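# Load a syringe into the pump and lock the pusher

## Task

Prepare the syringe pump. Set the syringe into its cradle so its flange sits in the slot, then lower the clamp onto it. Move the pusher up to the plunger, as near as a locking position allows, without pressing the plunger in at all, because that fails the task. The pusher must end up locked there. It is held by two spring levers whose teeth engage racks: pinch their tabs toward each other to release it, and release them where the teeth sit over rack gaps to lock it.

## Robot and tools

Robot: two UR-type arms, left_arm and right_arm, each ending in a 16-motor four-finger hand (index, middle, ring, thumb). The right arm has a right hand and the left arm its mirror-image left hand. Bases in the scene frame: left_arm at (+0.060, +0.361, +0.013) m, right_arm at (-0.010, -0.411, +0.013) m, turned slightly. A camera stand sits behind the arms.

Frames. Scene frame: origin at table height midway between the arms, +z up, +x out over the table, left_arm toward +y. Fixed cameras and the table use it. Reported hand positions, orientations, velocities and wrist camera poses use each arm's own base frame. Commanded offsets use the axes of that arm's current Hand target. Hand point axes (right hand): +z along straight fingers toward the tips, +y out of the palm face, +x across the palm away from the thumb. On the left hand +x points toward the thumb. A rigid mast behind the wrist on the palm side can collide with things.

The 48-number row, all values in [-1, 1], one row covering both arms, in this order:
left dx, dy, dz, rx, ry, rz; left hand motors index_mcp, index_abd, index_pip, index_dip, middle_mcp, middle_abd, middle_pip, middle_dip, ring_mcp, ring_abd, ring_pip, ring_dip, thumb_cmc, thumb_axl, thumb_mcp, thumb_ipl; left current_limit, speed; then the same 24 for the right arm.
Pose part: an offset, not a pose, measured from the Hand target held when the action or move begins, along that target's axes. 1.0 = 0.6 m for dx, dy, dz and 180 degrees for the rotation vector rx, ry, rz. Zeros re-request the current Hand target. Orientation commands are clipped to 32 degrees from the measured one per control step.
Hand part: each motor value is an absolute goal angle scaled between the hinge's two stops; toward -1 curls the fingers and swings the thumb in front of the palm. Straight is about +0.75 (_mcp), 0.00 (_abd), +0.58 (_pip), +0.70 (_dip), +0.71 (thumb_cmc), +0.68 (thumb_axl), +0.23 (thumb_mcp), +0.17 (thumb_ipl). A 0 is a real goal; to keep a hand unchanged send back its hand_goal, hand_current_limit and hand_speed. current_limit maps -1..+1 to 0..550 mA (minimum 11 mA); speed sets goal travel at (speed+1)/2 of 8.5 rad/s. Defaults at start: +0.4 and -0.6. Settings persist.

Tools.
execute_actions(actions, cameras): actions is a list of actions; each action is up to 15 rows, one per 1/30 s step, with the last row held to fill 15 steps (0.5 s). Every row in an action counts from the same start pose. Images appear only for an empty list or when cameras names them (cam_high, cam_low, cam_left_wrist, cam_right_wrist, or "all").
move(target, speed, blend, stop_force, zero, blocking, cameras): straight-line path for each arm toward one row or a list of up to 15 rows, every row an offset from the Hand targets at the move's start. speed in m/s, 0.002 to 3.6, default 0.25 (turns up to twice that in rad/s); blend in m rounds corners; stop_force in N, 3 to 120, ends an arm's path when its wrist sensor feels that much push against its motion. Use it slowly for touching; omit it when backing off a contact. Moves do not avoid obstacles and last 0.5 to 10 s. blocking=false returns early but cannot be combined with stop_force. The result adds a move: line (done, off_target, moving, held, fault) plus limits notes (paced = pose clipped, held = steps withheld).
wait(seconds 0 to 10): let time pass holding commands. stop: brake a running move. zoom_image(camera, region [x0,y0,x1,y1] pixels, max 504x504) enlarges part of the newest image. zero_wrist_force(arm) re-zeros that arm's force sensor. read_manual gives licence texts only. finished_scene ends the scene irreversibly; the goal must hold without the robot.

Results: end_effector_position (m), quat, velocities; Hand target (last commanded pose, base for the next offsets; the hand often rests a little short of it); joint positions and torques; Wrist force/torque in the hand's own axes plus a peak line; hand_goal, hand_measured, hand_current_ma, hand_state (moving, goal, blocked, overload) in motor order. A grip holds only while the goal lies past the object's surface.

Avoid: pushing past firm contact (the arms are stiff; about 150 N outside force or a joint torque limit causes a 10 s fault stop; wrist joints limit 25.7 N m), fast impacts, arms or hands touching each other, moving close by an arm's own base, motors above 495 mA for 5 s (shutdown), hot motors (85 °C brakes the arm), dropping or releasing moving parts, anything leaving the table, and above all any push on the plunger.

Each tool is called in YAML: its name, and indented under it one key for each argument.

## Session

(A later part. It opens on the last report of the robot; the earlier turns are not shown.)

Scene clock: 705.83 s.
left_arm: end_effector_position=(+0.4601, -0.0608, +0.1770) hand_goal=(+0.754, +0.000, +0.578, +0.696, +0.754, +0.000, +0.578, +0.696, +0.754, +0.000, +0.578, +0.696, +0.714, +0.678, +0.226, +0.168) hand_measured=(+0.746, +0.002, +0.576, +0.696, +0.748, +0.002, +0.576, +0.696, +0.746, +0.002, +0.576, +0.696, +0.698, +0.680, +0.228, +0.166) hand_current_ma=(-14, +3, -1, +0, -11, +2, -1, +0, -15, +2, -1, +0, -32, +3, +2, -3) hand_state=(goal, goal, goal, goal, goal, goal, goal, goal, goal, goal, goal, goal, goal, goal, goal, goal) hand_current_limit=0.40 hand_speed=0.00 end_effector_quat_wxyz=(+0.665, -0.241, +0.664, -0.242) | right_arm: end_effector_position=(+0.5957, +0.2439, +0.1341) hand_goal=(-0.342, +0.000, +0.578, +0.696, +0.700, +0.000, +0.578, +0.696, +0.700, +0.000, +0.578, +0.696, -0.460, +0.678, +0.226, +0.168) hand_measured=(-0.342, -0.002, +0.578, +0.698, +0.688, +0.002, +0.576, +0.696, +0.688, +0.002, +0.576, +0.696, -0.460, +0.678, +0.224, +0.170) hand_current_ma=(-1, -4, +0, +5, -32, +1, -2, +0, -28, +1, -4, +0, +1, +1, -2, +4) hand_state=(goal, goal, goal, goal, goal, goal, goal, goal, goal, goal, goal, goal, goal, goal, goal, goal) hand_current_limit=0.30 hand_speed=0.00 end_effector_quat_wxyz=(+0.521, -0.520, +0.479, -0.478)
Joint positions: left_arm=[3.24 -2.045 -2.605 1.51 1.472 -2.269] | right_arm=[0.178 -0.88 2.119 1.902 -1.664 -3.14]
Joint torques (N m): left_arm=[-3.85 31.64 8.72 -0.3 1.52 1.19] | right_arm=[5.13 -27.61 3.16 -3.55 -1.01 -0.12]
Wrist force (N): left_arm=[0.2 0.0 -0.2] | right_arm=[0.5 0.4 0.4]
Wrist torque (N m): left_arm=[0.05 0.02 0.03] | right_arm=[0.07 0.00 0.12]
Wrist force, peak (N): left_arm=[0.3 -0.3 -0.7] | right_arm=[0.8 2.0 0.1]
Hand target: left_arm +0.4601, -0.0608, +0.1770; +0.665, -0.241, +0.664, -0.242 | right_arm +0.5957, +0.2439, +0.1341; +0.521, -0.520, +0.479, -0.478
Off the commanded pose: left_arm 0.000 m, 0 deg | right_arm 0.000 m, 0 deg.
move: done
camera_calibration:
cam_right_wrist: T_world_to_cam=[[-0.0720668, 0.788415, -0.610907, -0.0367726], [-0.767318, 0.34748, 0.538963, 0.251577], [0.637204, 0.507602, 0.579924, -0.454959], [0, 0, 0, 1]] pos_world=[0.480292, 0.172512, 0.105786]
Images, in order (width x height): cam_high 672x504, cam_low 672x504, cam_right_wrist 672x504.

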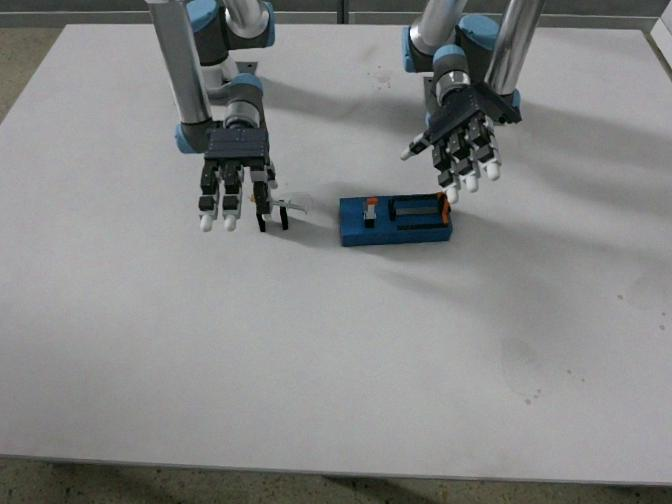

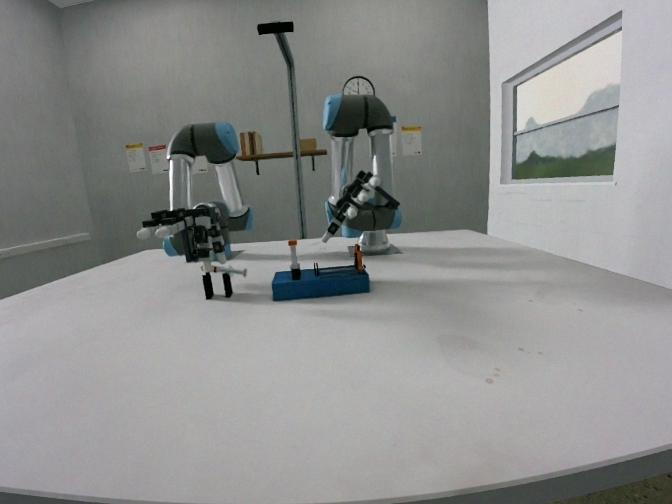

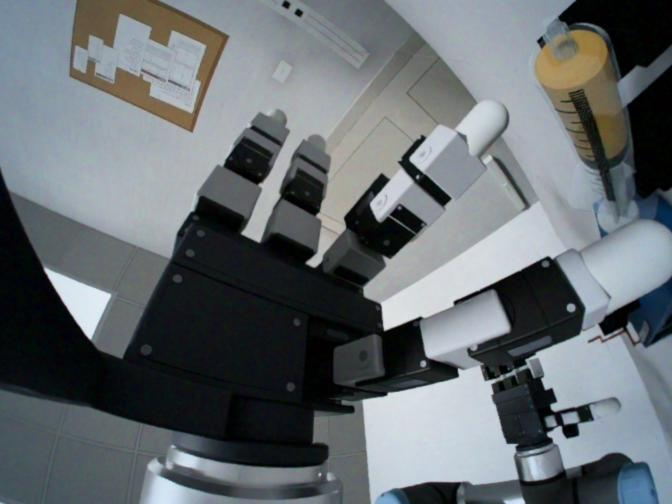

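move:
  target: [0, 0, 0, 0, 0, 0, 0.754, 0, 0.577, 0.696, 0.754, 0, 0.577, 0.696, 0.754, 0, 0.577, 0.696, 0.714, 0.678, 0.226, 0.168, 0.4, 0.0, -0.005, 0.0327, 0, 0, 0, 0, -0.342, 0, 0.577, 0.696, 0.7, 0, 0.577, 0.696, 0.7, 0, 0.577, 0.696, -0.461, 0.678, 0.226, 0.168, 0.3, 0.0]
  speed: 0.1
  stop_force: 5
  cameras: ["cam_right_wrist", "cam_high", "cam_low"]

zoom_image:
  camera: "cam_right_wrist"
  region: [450, 0, 672, 250]

zoom_image:
  camera: "cam_low"
  region: [180, 230, 270, 305]

Scene clock: 720.40 s.
left_arm: end_effector_position=(+0.4601, -0.0608, +0.1770) hand_goal=(+0.754, +0.000, +0.578, +0.696, +0.754, +0.000, +0.578, +0.696, +0.754, +0.000, +0.578, +0.696, +0.714, +0.678, +0.226, +0.168) hand_measured=(+0.746, +0.002, +0.576, +0.696, +0.748, +0.002, +0.576, +0.696, +0.746, +0.002, +0.576, +0.696, +0.698, +0.680, +0.228, +0.166) hand_current_ma=(-14, +3, -1, +0, -11, +2, -1, +0, -15, +2, -1, +0, -32, +3, +2, -3) hand_state=(goal, goal, goal, goal, goal, goal, goal, goal, goal, goal, goal, goal, goal, goal, goal, goal) hand_current_limit=0.40 hand_speed=0.00 end_effector_quat_wxyz=(+0.665, -0.241, +0.664, -0.242) | right_arm: end_effector_position=(+0.5954, +0.2469, +0.1145) hand_goal=(-0.342, +0.000, +0.578, +0.696, +0.700, +0.000, +0.578, +0.696, +0.700, +0.000, +0.578, +0.696, -0.460, +0.678, +0.226, +0.168) hand_measured=(-0.342, -0.002, +0.578, +0.698, +0.688, +0.002, +0.576, +0.696, +0.688, +0.002, +0.576, +0.696, -0.460, +0.678, +0.224, +0.170) hand_current_ma=(-1, -4, +0, +5, -32, +1, -2, +0, -28, +1, -4, +0, +1, +1, -2, +4) hand_state=(goal, goal, goal, goal, goal, goal, goal, goal, goal, goal, goal, goal, goal, goal, goal, goal) hand_current_limit=0.30 hand_speed=0.00 end_effector_quat_wxyz=(+0.521, -0.520, +0.479, -0.478)
Joint positions: left_arm=[3.24 -2.045 -2.605 1.51 1.472 -2.269] | right_arm=[0.185 -0.828 2.108 1.861 -1.671 -3.14]
Joint torques (N m): left_arm=[-3.12 31.71 7.82 -0.35 1.68 1.17] | right_arm=[-7.81 -51.5 4.46 -1.06 1.43 -2.14]
Wrist force (N): left_arm=[0.3 -0.1 -0.3] | right_arm=[0.5 0.2 -0.1]
Wrist torque (N m): left_arm=[0.03 0.02 0.03] | right_arm=[0.08 0.01 0.11]
Wrist force, peak (N): left_arm=[0.5 -0.2 -0.6] | right_arm=[1.2 0.4 0.5]
Hand target: left_arm +0.4601, -0.0608, +0.1770; +0.665, -0.241, +0.664, -0.242 | right_arm +0.5954, +0.2469, +0.1145; +0.521, -0.520, +0.479, -0.478
Off the commanded pose: left_arm 0.000 m, 0 deg | right_arm 0.000 m, 0 deg.
move: done
camera_calibration:
cam_right_wrist: T_world_to_cam=[[-0.0720668, 0.788415, -0.610907, -0.051126], [-0.767318, 0.34748, 0.538963, 0.260945], [0.637204, 0.507602, 0.579924, -0.444988], [0, 0, 0, 1]] pos_world=[0.480092, 0.175512, 0.0861859]
Images, in order (width x height): cam_high 672x504, cam_low 672x504, cam_right_wrist 672x504.

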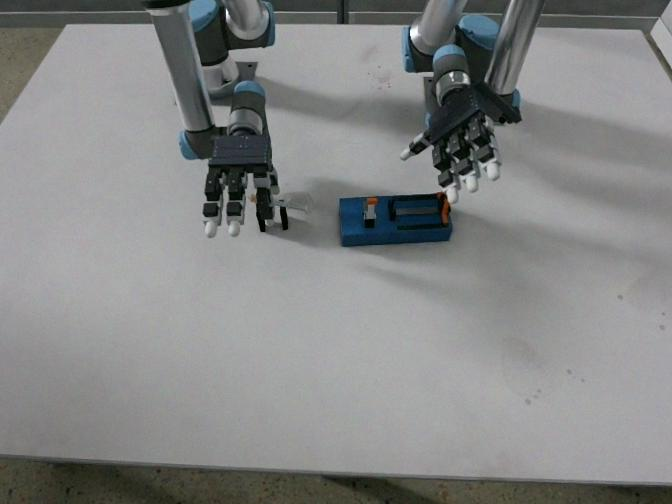

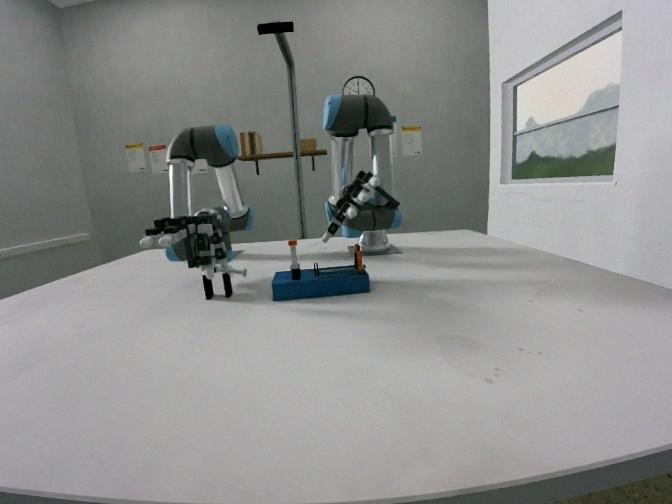

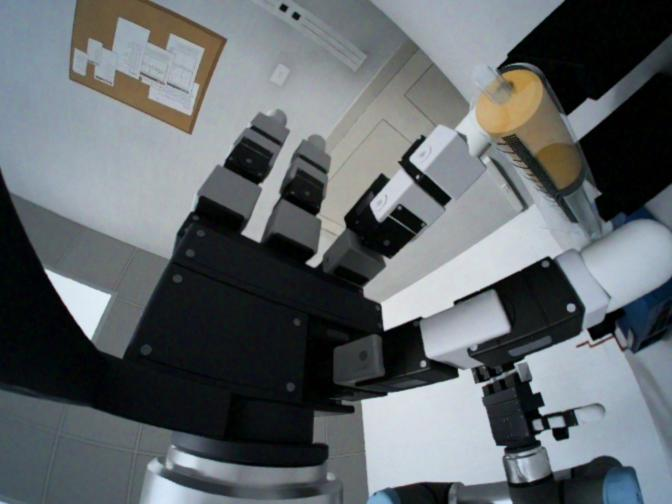

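Scaled by 2.016 from the camera's 672x504 image, which has a finer 960x720 frame.

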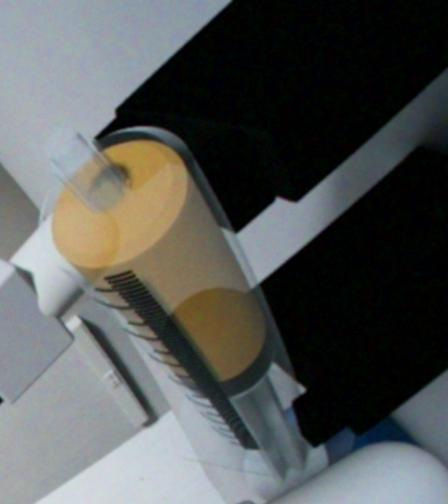

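Scaled by 5.600 from the camera's 672x504 image, which has a finer 960x720 frame.

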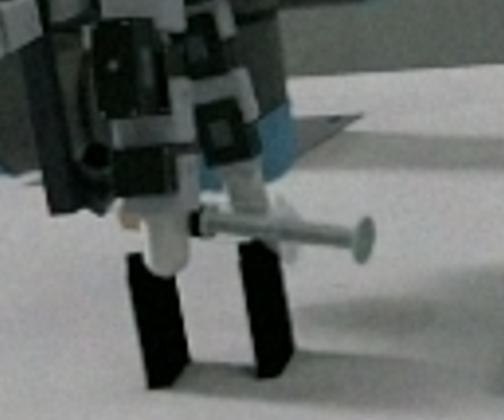

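move:
  target:
    - [0, 0, 0, 0, 0, 0, 0.754, 0, 0.577, 0.696, 0.754, 0, 0.577, 0.696, 0.754, 0, 0.577, 0.696, 0.714, 0.678, 0.226, 0.168, 0.4, 0.0, 0, 0, 0, 0, 0, 0, -0.53, 0, 0.577, 0.696, 0.7, 0, 0.577, 0.696, 0.7, 0, 0.577, 0.696, -0.461, 0.678, 0.08, 0.168, 0.4, -0.7]
    - [0, 0, 0, 0, 0, 0, 0.754, 0, 0.577, 0.696, 0.754, 0, 0.577, 0.696, 0.754, 0, 0.577, 0.696, 0.714, 0.678, 0.226, 0.168, 0.4, 0.0, 0, 0, 0, 0, 0, 0, -0.6, 0, 0.577, 0.696, 0.7, 0, 0.577, 0.696, 0.7, 0, 0.577, 0.696, -0.461, 0.678, -0.02, 0.168, 0.5, -0.85]
  speed: 0.1
  cameras: ["cam_right_wrist", "cam_high", "cam_low"]

zoom_image:
  camera: "cam_right_wrist"
  region: [450, 0, 672, 250]

zoom_image:
  camera: "cam_low"
  region: [180, 230, 270, 305]

Scene clock: 731.07 s.
left_arm: end_effector_position=(+0.4601, -0.0608, +0.1770) hand_goal=(+0.754, +0.000, +0.578, +0.696, +0.754, +0.000, +0.578, +0.696, +0.754, +0.000, +0.578, +0.696, +0.714, +0.678, +0.226, +0.168) hand_measured=(+0.746, +0.002, +0.576, +0.696, +0.748, +0.002, +0.576, +0.696, +0.746, +0.002, +0.576, +0.696, +0.698, +0.680, +0.228, +0.166) hand_current_ma=(-14, +3, -1, +0, -11, +2, -1, +0, -15, +2, -1, +0, -32, +3, +2, -3) hand_state=(goal, goal, goal, goal, goal, goal, goal, goal, goal, goal, goal, goal, goal, goal, goal, goal) hand_current_limit=0.40 hand_speed=0.00 end_effector_quat_wxyz=(+0.665, -0.241, +0.664, -0.242) | right_arm: end_effector_position=(+0.5954, +0.2469, +0.1145) hand_goal=(-0.600, +0.000, +0.578, +0.696, +0.700, +0.000, +0.578, +0.696, +0.700, +0.000, +0.578, +0.696, -0.460, +0.678, -0.020, +0.168) hand_measured=(-0.540, -0.004, +0.598, +0.708, +0.688, +0.002, +0.576, +0.696, +0.688, +0.002, +0.576, +0.696, -0.456, +0.678, +0.046, +0.184) hand_current_ma=(+219, -8, +57, +31, -32, +1, -2, +0, -28, +1, -4, +0, +7, +1, +314, +60) hand_state=(blocked, goal, blocked, goal, goal, goal, goal, goal, goal, goal, goal, goal, goal, goal, blocked, goal) hand_current_limit=0.50 hand_speed=-0.85 end_effector_quat_wxyz=(+0.521, -0.520, +0.479, -0.478)
Joint positions: left_arm=[3.24 -2.045 -2.605 1.51 1.472 -2.269] | right_arm=[0.185 -0.828 2.108 1.861 -1.671 -3.14]
Joint torques (N m): left_arm=[-4.3 29.6 7.6 -0.24 1.64 1.24] | right_arm=[-7.19 -52.32 3.07 -3.04 1.55 -2.04]
Wrist force (N): left_arm=[0.0 0.4 -0.3] | right_arm=[0.8 0.3 -0.3]
Wrist torque (N m): left_arm=[0.11 0.04 0.00] | right_arm=[0.04 -0.07 0.11]
Wrist force, peak (N): left_arm=[0.4 -0.2 -0.7] | right_arm=[0.9 0.9 -0.5]
Hand target: left_arm +0.4601, -0.0608, +0.1770; +0.665, -0.241, +0.664, -0.242 | right_arm +0.5954, +0.2469, +0.1145; +0.521, -0.520, +0.479, -0.478
Off the commanded pose: left_arm 0.000 m, 0 deg | right_arm 0.000 m, 0 deg.
move: done
camera_calibration:
cam_right_wrist: T_world_to_cam=[[-0.0720668, 0.788415, -0.610907, -0.051126], [-0.767318, 0.34748, 0.538963, 0.260945], [0.637204, 0.507602, 0.579924, -0.444988], [0, 0, 0, 1]] pos_world=[0.480092, 0.175512, 0.0861859]
Images, in order (width x height): cam_high 672x504, cam_low 672x504, cam_right_wrist 672x504.

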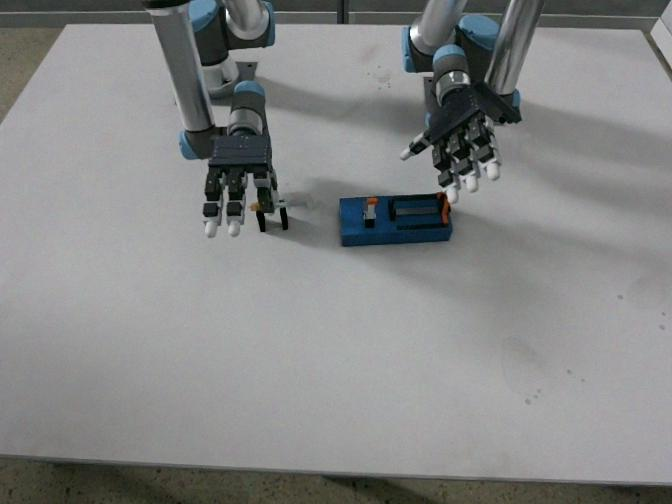

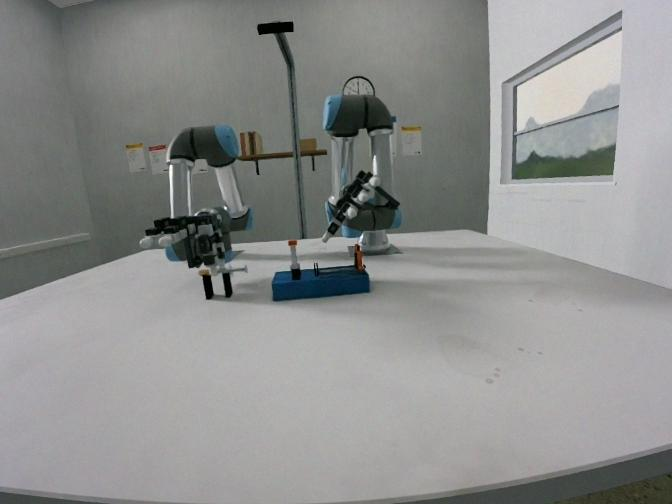

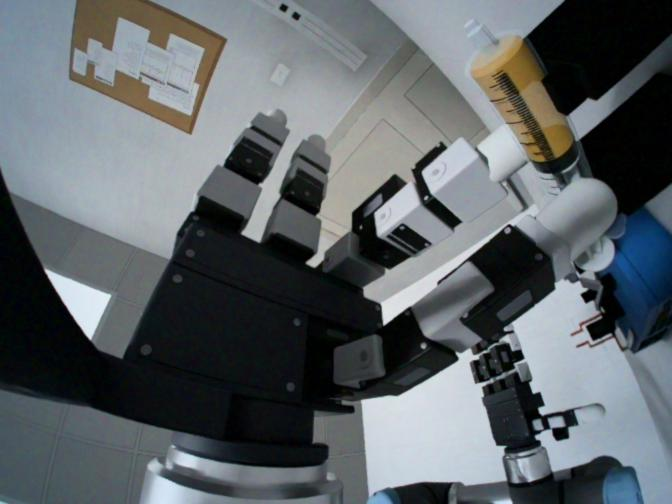

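Scaled by 2.016 from the camera's 672x504 image, which has a finer 960x720 frame.

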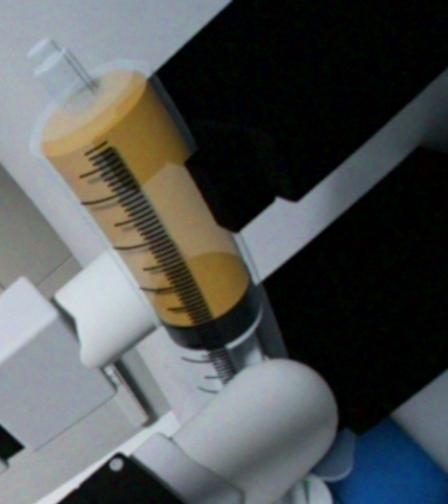

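Scaled by 5.600 from the camera's 672x504 image, which has a finer 960x720 frame.

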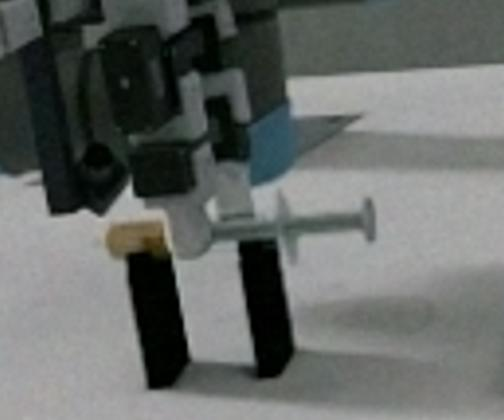

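zoom_image:
  camera: "cam_low"
  region: [190, 250, 260, 310]

zoom_image:
  camera: "cam_high"
  region: [245, 185, 315, 240]

zoom_image:
  camera: "cam_right_wrist"
  region: [540, 140, 640, 280]

Scaled by 7.200 from the camera's 672x504 image, which has a finer 960x720 frame.

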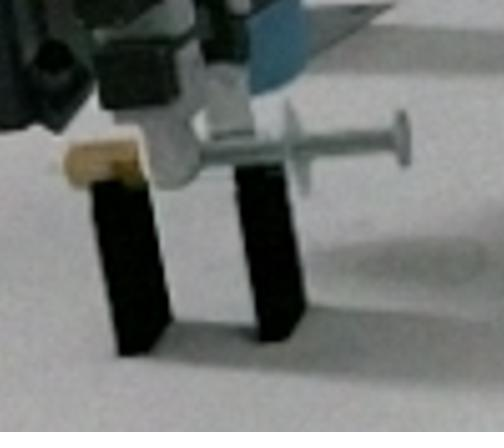

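Scaled by 7.200 from the camera's 672x504 image, which has a finer 960x720 frame.

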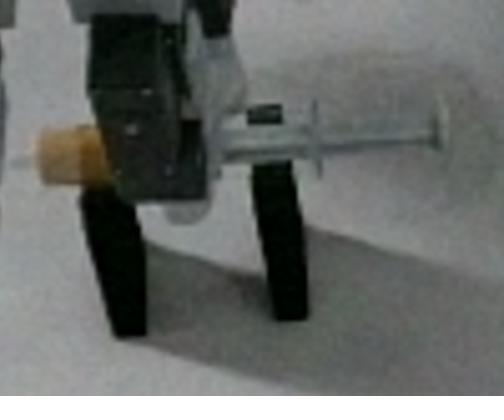

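Scaled by 3.600 from the camera's 672x504 image, which has a finer 960x720 frame.

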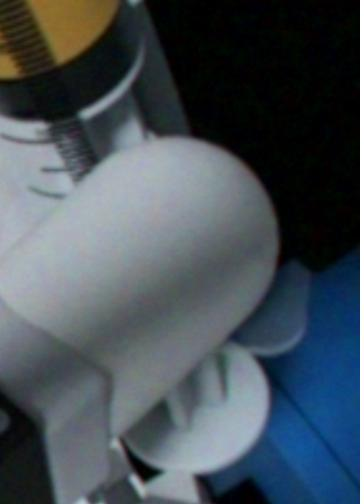

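move:
  target:
    - [0, 0, 0, 0, 0, 0, 0.754, 0, 0.577, 0.696, 0.754, 0, 0.577, 0.696, 0.754, 0, 0.577, 0.696, 0.714, 0.678, 0.226, 0.168, 0.4, 0.0, 0, 0, 0, 0, 0, 0, -0.36, 0, 0.577, 0.696, 0.7, 0, 0.577, 0.696, 0.7, 0, 0.577, 0.696, -0.461, 0.678, 0.226, 0.168, 0.4, -0.6]
    - [0, 0, 0, 0, 0, 0, 0.754, 0, 0.577, 0.696, 0.754, 0, 0.577, 0.696, 0.754, 0, 0.577, 0.696, 0.714, 0.678, 0.226, 0.168, 0.4, 0.0, 0, -0.1, 0, 0, 0, 0, -0.36, 0, 0.577, 0.696, 0.7, 0, 0.577, 0.696, 0.7, 0, 0.577, 0.696, -0.461, 0.678, 0.226, 0.168, 0.4, -0.6]
    - [0, 0, 0, 0, 0, 0, 0.754, 0, 0.577, 0.696, 0.754, 0, 0.577, 0.696, 0.754, 0, 0.577, 0.696, 0.714, 0.678, 0.226, 0.168, 0.4, 0.0, -0.071, -0.1285, -0.0812, 0, 0, 0, -0.479, 0, 0.577, 0.696, 0.7, 0, 0.577, 0.696, 0.7, 0, 0.577, 0.696, 0.714, 0.678, 0.226, 0.168, 0.4, 0.0]
  speed: 0.15
  cameras: ["cam_right_wrist", "cam_high", "cam_low"]

zoom_image:
  camera: "cam_low"
  region: [180, 225, 270, 305]

zoom_image:
  camera: "cam_high"
  region: [235, 165, 325, 240]

zoom_image:
  camera: "cam_right_wrist"
  region: [450, 0, 672, 250]

Scene clock: 774.17 s.
left_arm: end_effector_position=(+0.4601, -0.0608, +0.1770) hand_goal=(+0.754, +0.000, +0.578, +0.696, +0.754, +0.000, +0.578, +0.696, +0.754, +0.000, +0.578, +0.696, +0.714, +0.678, +0.226, +0.168) hand_measured=(+0.746, +0.002, +0.576, +0.696, +0.748, +0.002, +0.576, +0.696, +0.746, +0.002, +0.576, +0.696, +0.698, +0.680, +0.228, +0.166) hand_current_ma=(-14, +3, -1, +0, -11, +2, -1, +0, -15, +2, -1, +0, -32, +3, +2, -3) hand_state=(goal, goal, goal, goal, goal, goal, goal, goal, goal, goal, goal, goal, goal, goal, goal, goal) hand_current_limit=0.40 hand_speed=0.00 end_effector_quat_wxyz=(+0.665, -0.241, +0.664, -0.242) | right_arm: end_effector_position=(+0.5433, +0.2851, +0.1916) hand_goal=(-0.478, +0.000, +0.578, +0.696, +0.700, +0.000, +0.578, +0.696, +0.700, +0.000, +0.578, +0.696, +0.714, +0.678, +0.226, +0.168) hand_measured=(-0.476, -0.002, +0.580, +0.698, +0.688, +0.002, +0.576, +0.696, +0.688, +0.002, +0.576, +0.696, +0.694, +0.678, +0.224, +0.170) hand_current_ma=(+2, -4, +2, +5, -32, +1, -2, +0, -28, +1, -4, +0, -52, +1, -3, +5) hand_state=(goal, goal, goal, goal, goal, goal, goal, goal, goal, goal, goal, goal, goal, goal, goal, goal) hand_current_limit=0.40 hand_speed=0.00 end_effector_quat_wxyz=(+0.521, -0.520, +0.479, -0.478)
Joint positions: left_arm=[3.24 -2.045 -2.605 1.51 1.472 -2.269] | right_arm=[0.314 -1.054 2.188 2.008 -1.8 -3.14]
Joint torques (N m): left_arm=[-1.96 31.5 6.59 -0.35 1.43 1.07] | right_arm=[7.9 -23.53 -23.57 -3.11 -1.58 -1.58]
Motor temperatures (°C): left_arm=[37 36 38 38 41 38] | right_arm=[32 41 39 49 42 37]
Wrist force (N): left_arm=[0.3 -0.1 -0.3] | right_arm=[0.8 0.3 0.2]
Wrist torque (N m): left_arm=[0.04 0.01 0.04] | right_arm=[0.07 -0.03 0.11]
Wrist force, peak (N): left_arm=[0.1 -0.3 -0.8] | right_arm=[1.7 0.9 1.1]
Hand target: left_arm +0.4601, -0.0608, +0.1770; +0.665, -0.241, +0.664, -0.242 | right_arm +0.5433, +0.2851, +0.1916; +0.521, -0.520, +0.479, -0.478
Off the commanded pose: left_arm 0.000 m, 0 deg | right_arm 0.000 m, 0 deg.
move: done
camera_calibration:
cam_right_wrist: T_world_to_cam=[[-0.0720668, 0.788415, -0.610907, -0.0379044], [-0.767318, 0.34748, 0.538963, 0.166063], [0.637204, 0.507602, 0.579924, -0.475828], [0, 0, 0, 1]] pos_world=[0.427892, 0.213712, 0.163286]
Images, in order (width x height): cam_high 672x504, cam_low 672x504, cam_right_wrist 672x504.

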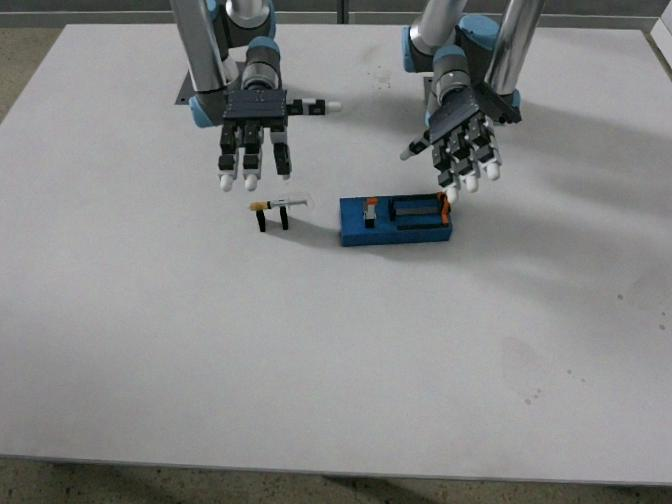

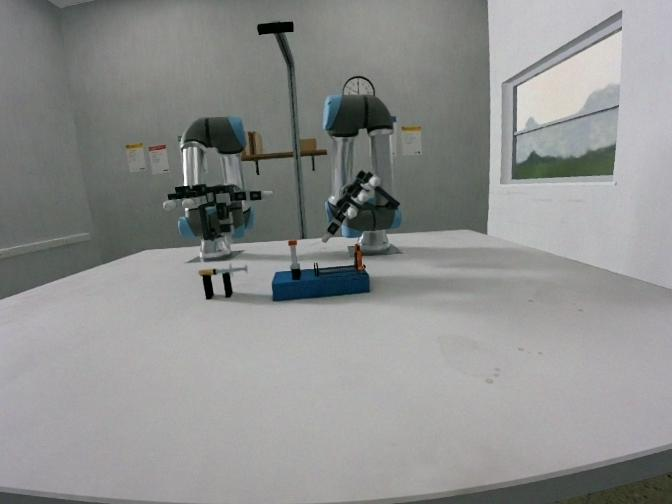

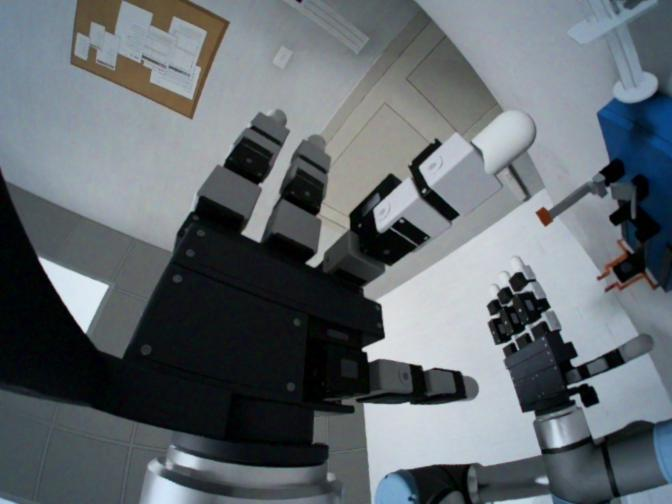

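Scaled by 5.600 from the camera's 672x504 image, which has a finer 960x720 frame.

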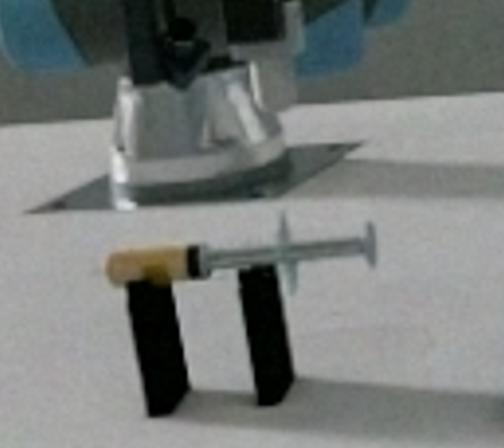

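Scaled by 5.600 from the camera's 672x504 image, which has a finer 960x720 frame.

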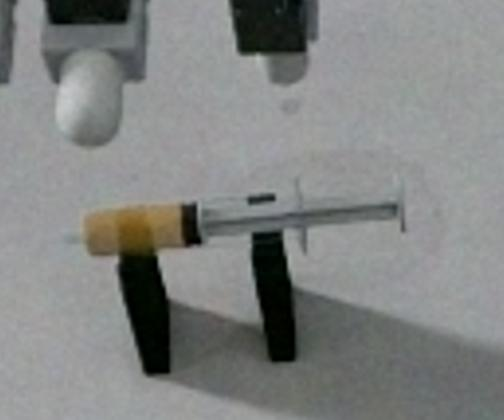

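Scaled by 2.016 from the camera's 672x504 image, which has a finer 960x720 frame.

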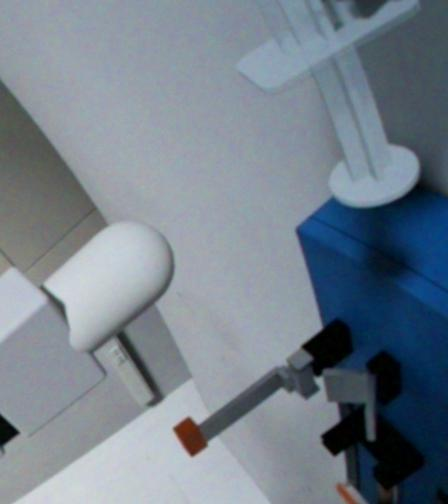

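move:
  target:
    - [0, 0, 0, 0, 0, 0, 0.754, 0, 0.577, 0.696, 0.754, 0, 0.577, 0.696, 0.754, 0, 0.577, 0.696, 0.714, 0.678, 0.226, 0.168, 0.4, 0.0, 0, 0.105, 0, 0, 0, 0, -0.479, 0, 0.577, 0.696, 0.7, 0, 0.577, 0.696, 0.7, 0, 0.577, 0.696, 0.714, 0.678, 0.226, 0.168, 0.4, 0.0]
    - [0, 0, 0, 0, 0, 0, 0.754, 0, 0.577, 0.696, 0.754, 0, 0.577, 0.696, 0.754, 0, 0.577, 0.696, 0.714, 0.678, 0.226, 0.168, 0.4, 0.0, 0.0019, 0.1042, 0.0241, 0, 0, 0, -0.479, 0, 0.577, 0.696, 0.7, 0, 0.577, 0.696, 0.7, 0, 0.577, 0.696, 0.714, 0.678, 0.226, 0.168, 0.4, 0.0]
    - [0, 0, 0, 0, 0, 0, 0.754, 0, 0.577, 0.696, 0.754, 0, 0.577, 0.696, 0.754, 0, 0.577, 0.696, 0.714, 0.678, 0.226, 0.168, 0.4, 0.0, 0.0031, 0.1033, 0.0382, 0, 0, 0, -0.479, 0, 0.577, 0.696, 0.7, 0, 0.577, 0.696, 0.7, 0, 0.577, 0.696, 0.714, 0.678, 0.226, 0.168, 0.4, 0.0]
  speed: [0.15, 0.03, 0.03]
  blend: [0, 0.003, 0]
  cameras: ["cam_right_wrist", "cam_high", "cam_low"]

zoom_image:
  camera: "cam_low"
  region: [180, 225, 270, 305]

zoom_image:
  camera: "cam_high"
  region: [235, 165, 325, 240]

zoom_image:
  camera: "cam_right_wrist"
  region: [450, 0, 672, 250]

Scene clock: 790.83 s.
left_arm: end_effector_position=(+0.4601, -0.0608, +0.1770) hand_goal=(+0.754, +0.000, +0.578, +0.696, +0.754, +0.000, +0.578, +0.696, +0.754, +0.000, +0.578, +0.696, +0.714, +0.678, +0.226, +0.168) hand_measured=(+0.746, +0.002, +0.576, +0.696, +0.748, +0.002, +0.576, +0.696, +0.746, +0.002, +0.576, +0.696, +0.698, +0.680, +0.228, +0.166) hand_current_ma=(-14, +3, -1, +0, -11, +2, -1, +0, -15, +2, -1, +0, -32, +3, +2, -3) hand_state=(goal, goal, goal, goal, goal, goal, goal, goal, goal, goal, goal, goal, goal, goal, goal, goal) hand_current_limit=0.40 hand_speed=0.00 end_effector_quat_wxyz=(+0.665, -0.241, +0.664, -0.242) | right_arm: end_effector_position=(+0.5665, +0.2852, +0.1296) hand_goal=(-0.478, +0.000, +0.578, +0.696, +0.700, +0.000, +0.578, +0.696, +0.700, +0.000, +0.578, +0.696, +0.714, +0.678, +0.226, +0.168) hand_measured=(-0.528, +0.024, +0.548, +0.676, +0.688, +0.002, +0.576, +0.696, +0.688, +0.002, +0.576, +0.696, +0.696, +0.678, +0.224, +0.170) hand_current_ma=(-175, +59, -90, -51, -32, +1, -2, +0, -28, +1, -4, +0, -50, +1, -3, +5) hand_state=(blocked, blocked, blocked, goal, goal, goal, goal, goal, goal, goal, goal, goal, goal, goal, goal, goal) hand_current_limit=0.40 hand_speed=0.00 end_effector_quat_wxyz=(+0.521, -0.520, +0.479, -0.478) end_effector_velocity=(-0.002, -0.001, +0.000) end_effector_angular_velocity=(+0.000, -0.001, +0.000)
Joint positions: left_arm=[3.24 -2.045 -2.605 1.51 1.472 -2.269] | right_arm=[0.296 -0.871 2.125 1.887 -1.782 -3.14]
Joint velocities: left_arm=[within noise] | right_arm=[0 0 0.005 -0.006 0 -0.001]
Joint torques (N m): left_arm=[-2.48 30.18 6.24 -0.31 1.34 1] | right_arm=[5.47 -40.92 5.85 -3.16 -1.3 -2.3]
Wrist force (N): left_arm=[0.0 -0.2 -0.1] | right_arm=[-0.8 -3.0 -1.7]
Wrist torque (N m): left_arm=[0.02 0.05 0.02] | right_arm=[-0.12 -0.02 0.24]
Wrist force, peak (N): left_arm=[0.3 -0.3 -0.9] | right_arm=[-0.5 -3.1 -1.8]
Hand target: left_arm +0.4601, -0.0608, +0.1770; +0.665, -0.241, +0.664, -0.242 | right_arm +0.5663, +0.2853, +0.1297; +0.521, -0.520, +0.479, -0.478
Off the commanded pose: left_arm 0.000 m, 0 deg | right_arm 0.000 m, 0 deg.
move: done
camera_calibration:
cam_right_wrist: T_world_to_cam=[[-0.0720668, 0.788415, -0.610907, -0.0742664], [-0.767318, 0.34748, 0.538963, 0.217211], [0.637204, 0.507602, 0.579924, -0.454758], [0, 0, 0, 1]] pos_world=[0.451092, 0.213912, 0.101286]
Images, in order (width x height): cam_high 672x504, cam_low 672x504, cam_right_wrist 672x504.

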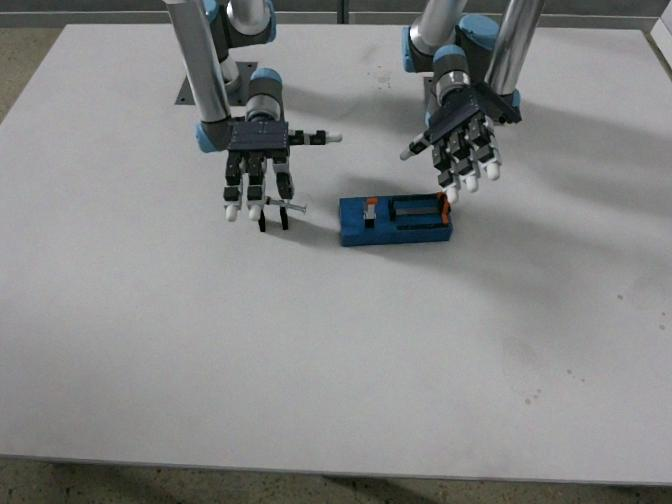

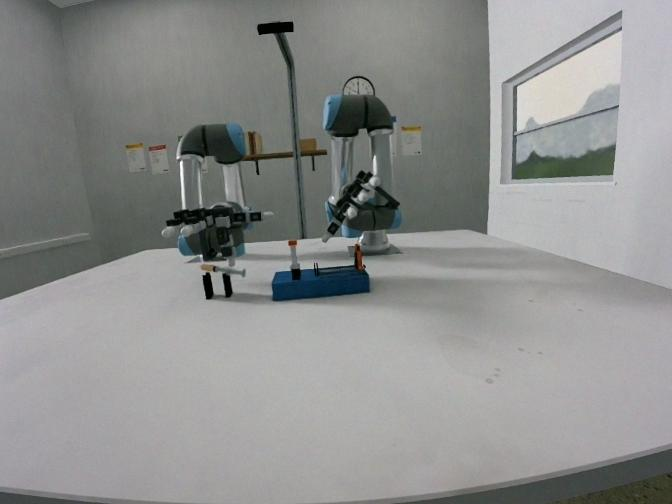

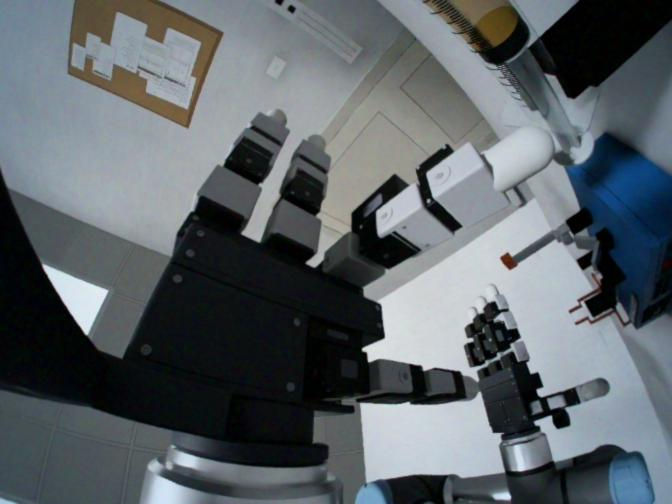

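Scaled by 5.600 from the camera's 672x504 image, which has a finer 960x720 frame.

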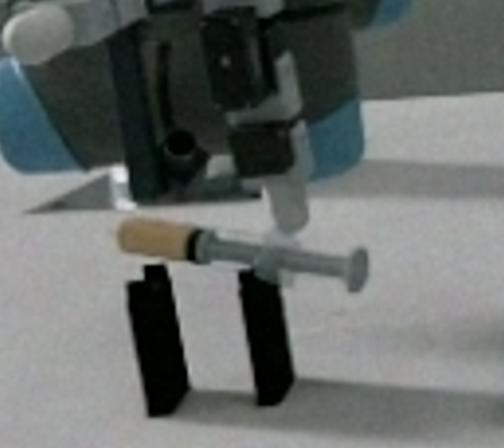

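Scaled by 5.600 from the camera's 672x504 image, which has a finer 960x720 frame.

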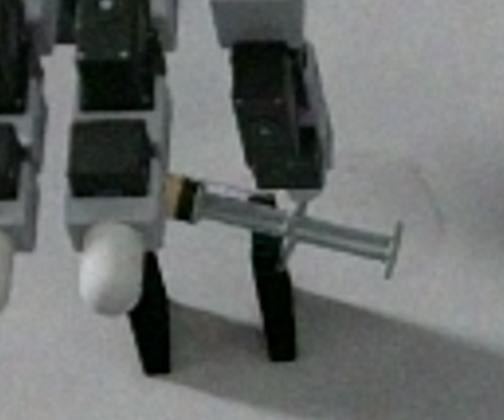

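Scaled by 2.016 from the camera's 672x504 image, which has a finer 960x720 frame.

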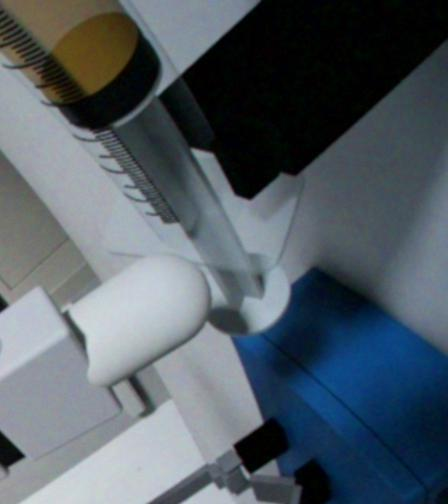

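move:
  target:
    - [0, 0, 0, 0, 0, 0, 0.754, 0, 0.577, 0.696, 0.754, 0, 0.577, 0.696, 0.754, 0, 0.577, 0.696, 0.714, 0.678, 0.226, 0.168, 0.4, 0.0, -0.0031, -0.005, -0.0382, 0, 0, 0, -0.479, 0, 0.577, 0.696, 0.7, 0, 0.577, 0.696, 0.7, 0, 0.577, 0.696, 0.714, 0.678, 0.226, 0.168, 0.4, 0.0]
    - [0, 0, 0, 0, 0, 0, 0.754, 0, 0.577, 0.696, 0.754, 0, 0.577, 0.696, 0.754, 0, 0.577, 0.696, 0.714, 0.678, 0.226, 0.168, 0.4, 0.0, -0.0031, -0.105, -0.0382, 0, 0, 0, -0.479, 0, 0.577, 0.696, 0.7, 0, 0.577, 0.696, 0.7, 0, 0.577, 0.696, 0.714, 0.678, 0.226, 0.168, 0.4, 0.0]
  speed: [0.04, 0.2]
  cameras: ["cam_right_wrist", "cam_high", "cam_low"]

zoom_image:
  camera: "cam_low"
  region: [190, 245, 260, 305]

zoom_image:
  camera: "cam_high"
  region: [245, 185, 315, 240]

zoom_image:
  camera: "cam_right_wrist"
  region: [480, 0, 672, 180]

Scene clock: 811.87 s.
left_arm: end_effector_position=(+0.4601, -0.0608, +0.1770) hand_goal=(+0.754, +0.000, +0.578, +0.696, +0.754, +0.000, +0.578, +0.696, +0.754, +0.000, +0.578, +0.696, +0.714, +0.678, +0.226, +0.168) hand_measured=(+0.746, +0.002, +0.576, +0.696, +0.748, +0.002, +0.576, +0.696, +0.746, +0.002, +0.576, +0.696, +0.698, +0.680, +0.228, +0.166) hand_current_ma=(-14, +3, -1, +0, -11, +2, -1, +0, -15, +2, -1, +0, -32, +3, +2, -3) hand_state=(goal, goal, goal, goal, goal, goal, goal, goal, goal, goal, goal, goal, goal, goal, goal, goal) hand_current_limit=0.40 hand_speed=0.00 end_effector_quat_wxyz=(+0.665, -0.241, +0.664, -0.242) | right_arm: end_effector_position=(+0.5433, +0.2851, +0.1926) hand_goal=(-0.478, +0.000, +0.578, +0.696, +0.700, +0.000, +0.578, +0.696, +0.700, +0.000, +0.578, +0.696, +0.714, +0.678, +0.226, +0.168) hand_measured=(-0.482, +0.002, +0.574, +0.692, +0.688, +0.002, +0.576, +0.696, +0.688, +0.002, +0.576, +0.696, +0.696, +0.678, +0.224, +0.170) hand_current_ma=(-9, +4, -5, -6, -32, +1, -2, +0, -28, +1, -4, +0, -48, +1, -3, +5) hand_state=(goal, goal, goal, goal, goal, goal, goal, goal, goal, goal, goal, goal, goal, goal, goal, goal) hand_current_limit=0.40 hand_speed=0.00 end_effector_quat_wxyz=(+0.521, -0.520, +0.479, -0.478)
Joint positions: left_arm=[3.24 -2.045 -2.605 1.51 1.472 -2.269] | right_arm=[0.314 -1.057 2.188 2.01 -1.8 -3.14]
Joint torques (N m): left_arm=[-3.02 30.28 7.46 -0.2 1.09 0.75] | right_arm=[-6.85 -44.51 -23.63 -0.21 1.03 2.2]
Wrist force (N): left_arm=[0.2 -0.1 -0.3] | right_arm=[0.4 0.6 0.0]
Wrist torque (N m): left_arm=[0.04 0.04 0.01] | right_arm=[0.11 0.03 0.07]
Wrist force, peak (N): left_arm=[0.3 -0.2 -0.7] | right_arm=[-0.9 -3.9 -1.1]
Hand target: left_arm +0.4601, -0.0608, +0.1770; +0.665, -0.241, +0.664, -0.242 | right_arm +0.5433, +0.2851, +0.1927; +0.521, -0.520, +0.479, -0.478
Off the commanded pose: left_arm 0.000 m, 0 deg | right_arm 0.000 m, 0 deg.
move: done
camera_calibration:
cam_right_wrist: T_world_to_cam=[[-0.0720668, 0.788415, -0.610907, -0.0372935], [-0.767318, 0.34748, 0.538963, 0.165524], [0.637204, 0.507602, 0.579924, -0.476408], [0, 0, 0, 1]] pos_world=[0.427892, 0.213712, 0.164286]
Images, in order (width x height): cam_high 672x504, cam_low 672x504, cam_right_wrist 672x504.

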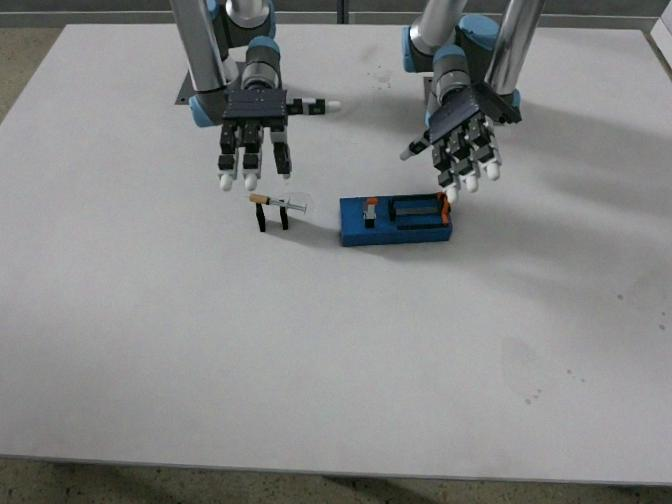

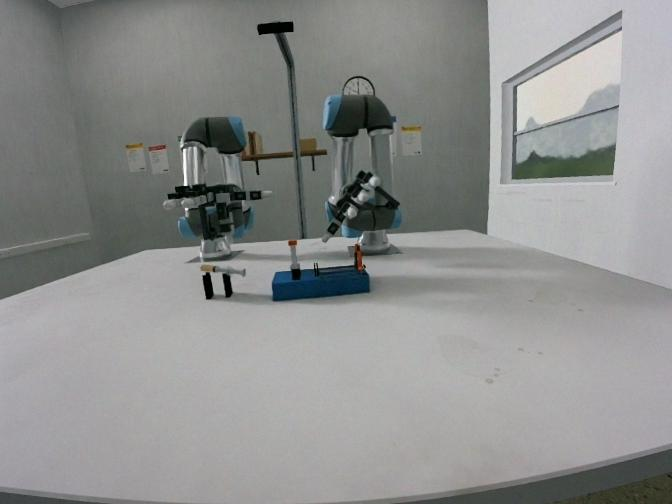

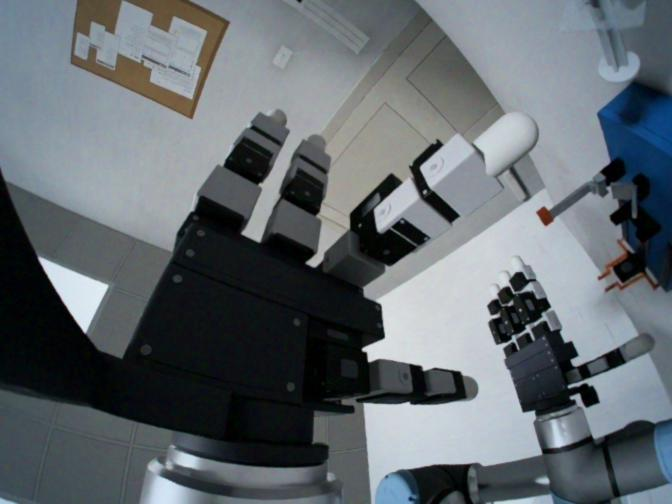

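Scaled by 7.200 from the camera's 672x504 image, which has a finer 960x720 frame.

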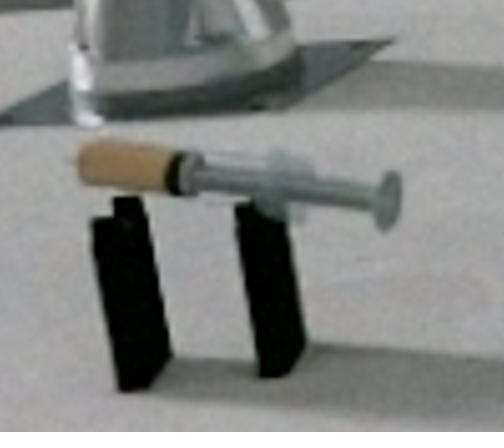

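Scaled by 7.200 from the camera's 672x504 image, which has a finer 960x720 frame.

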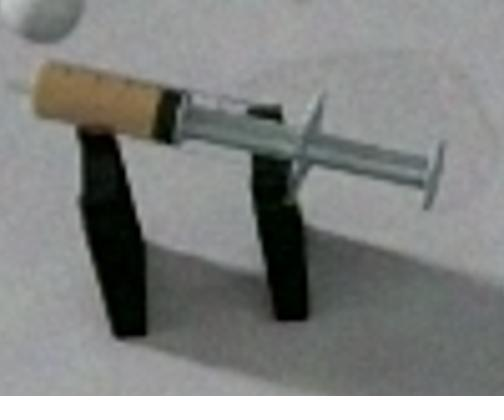

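Scaled by 2.625 from the camera's 672x504 image, which has a finer 960x720 frame.

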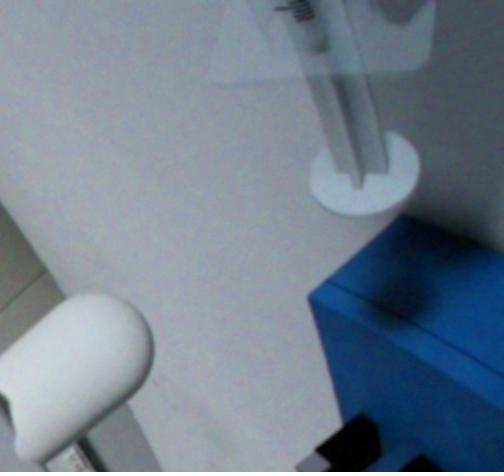

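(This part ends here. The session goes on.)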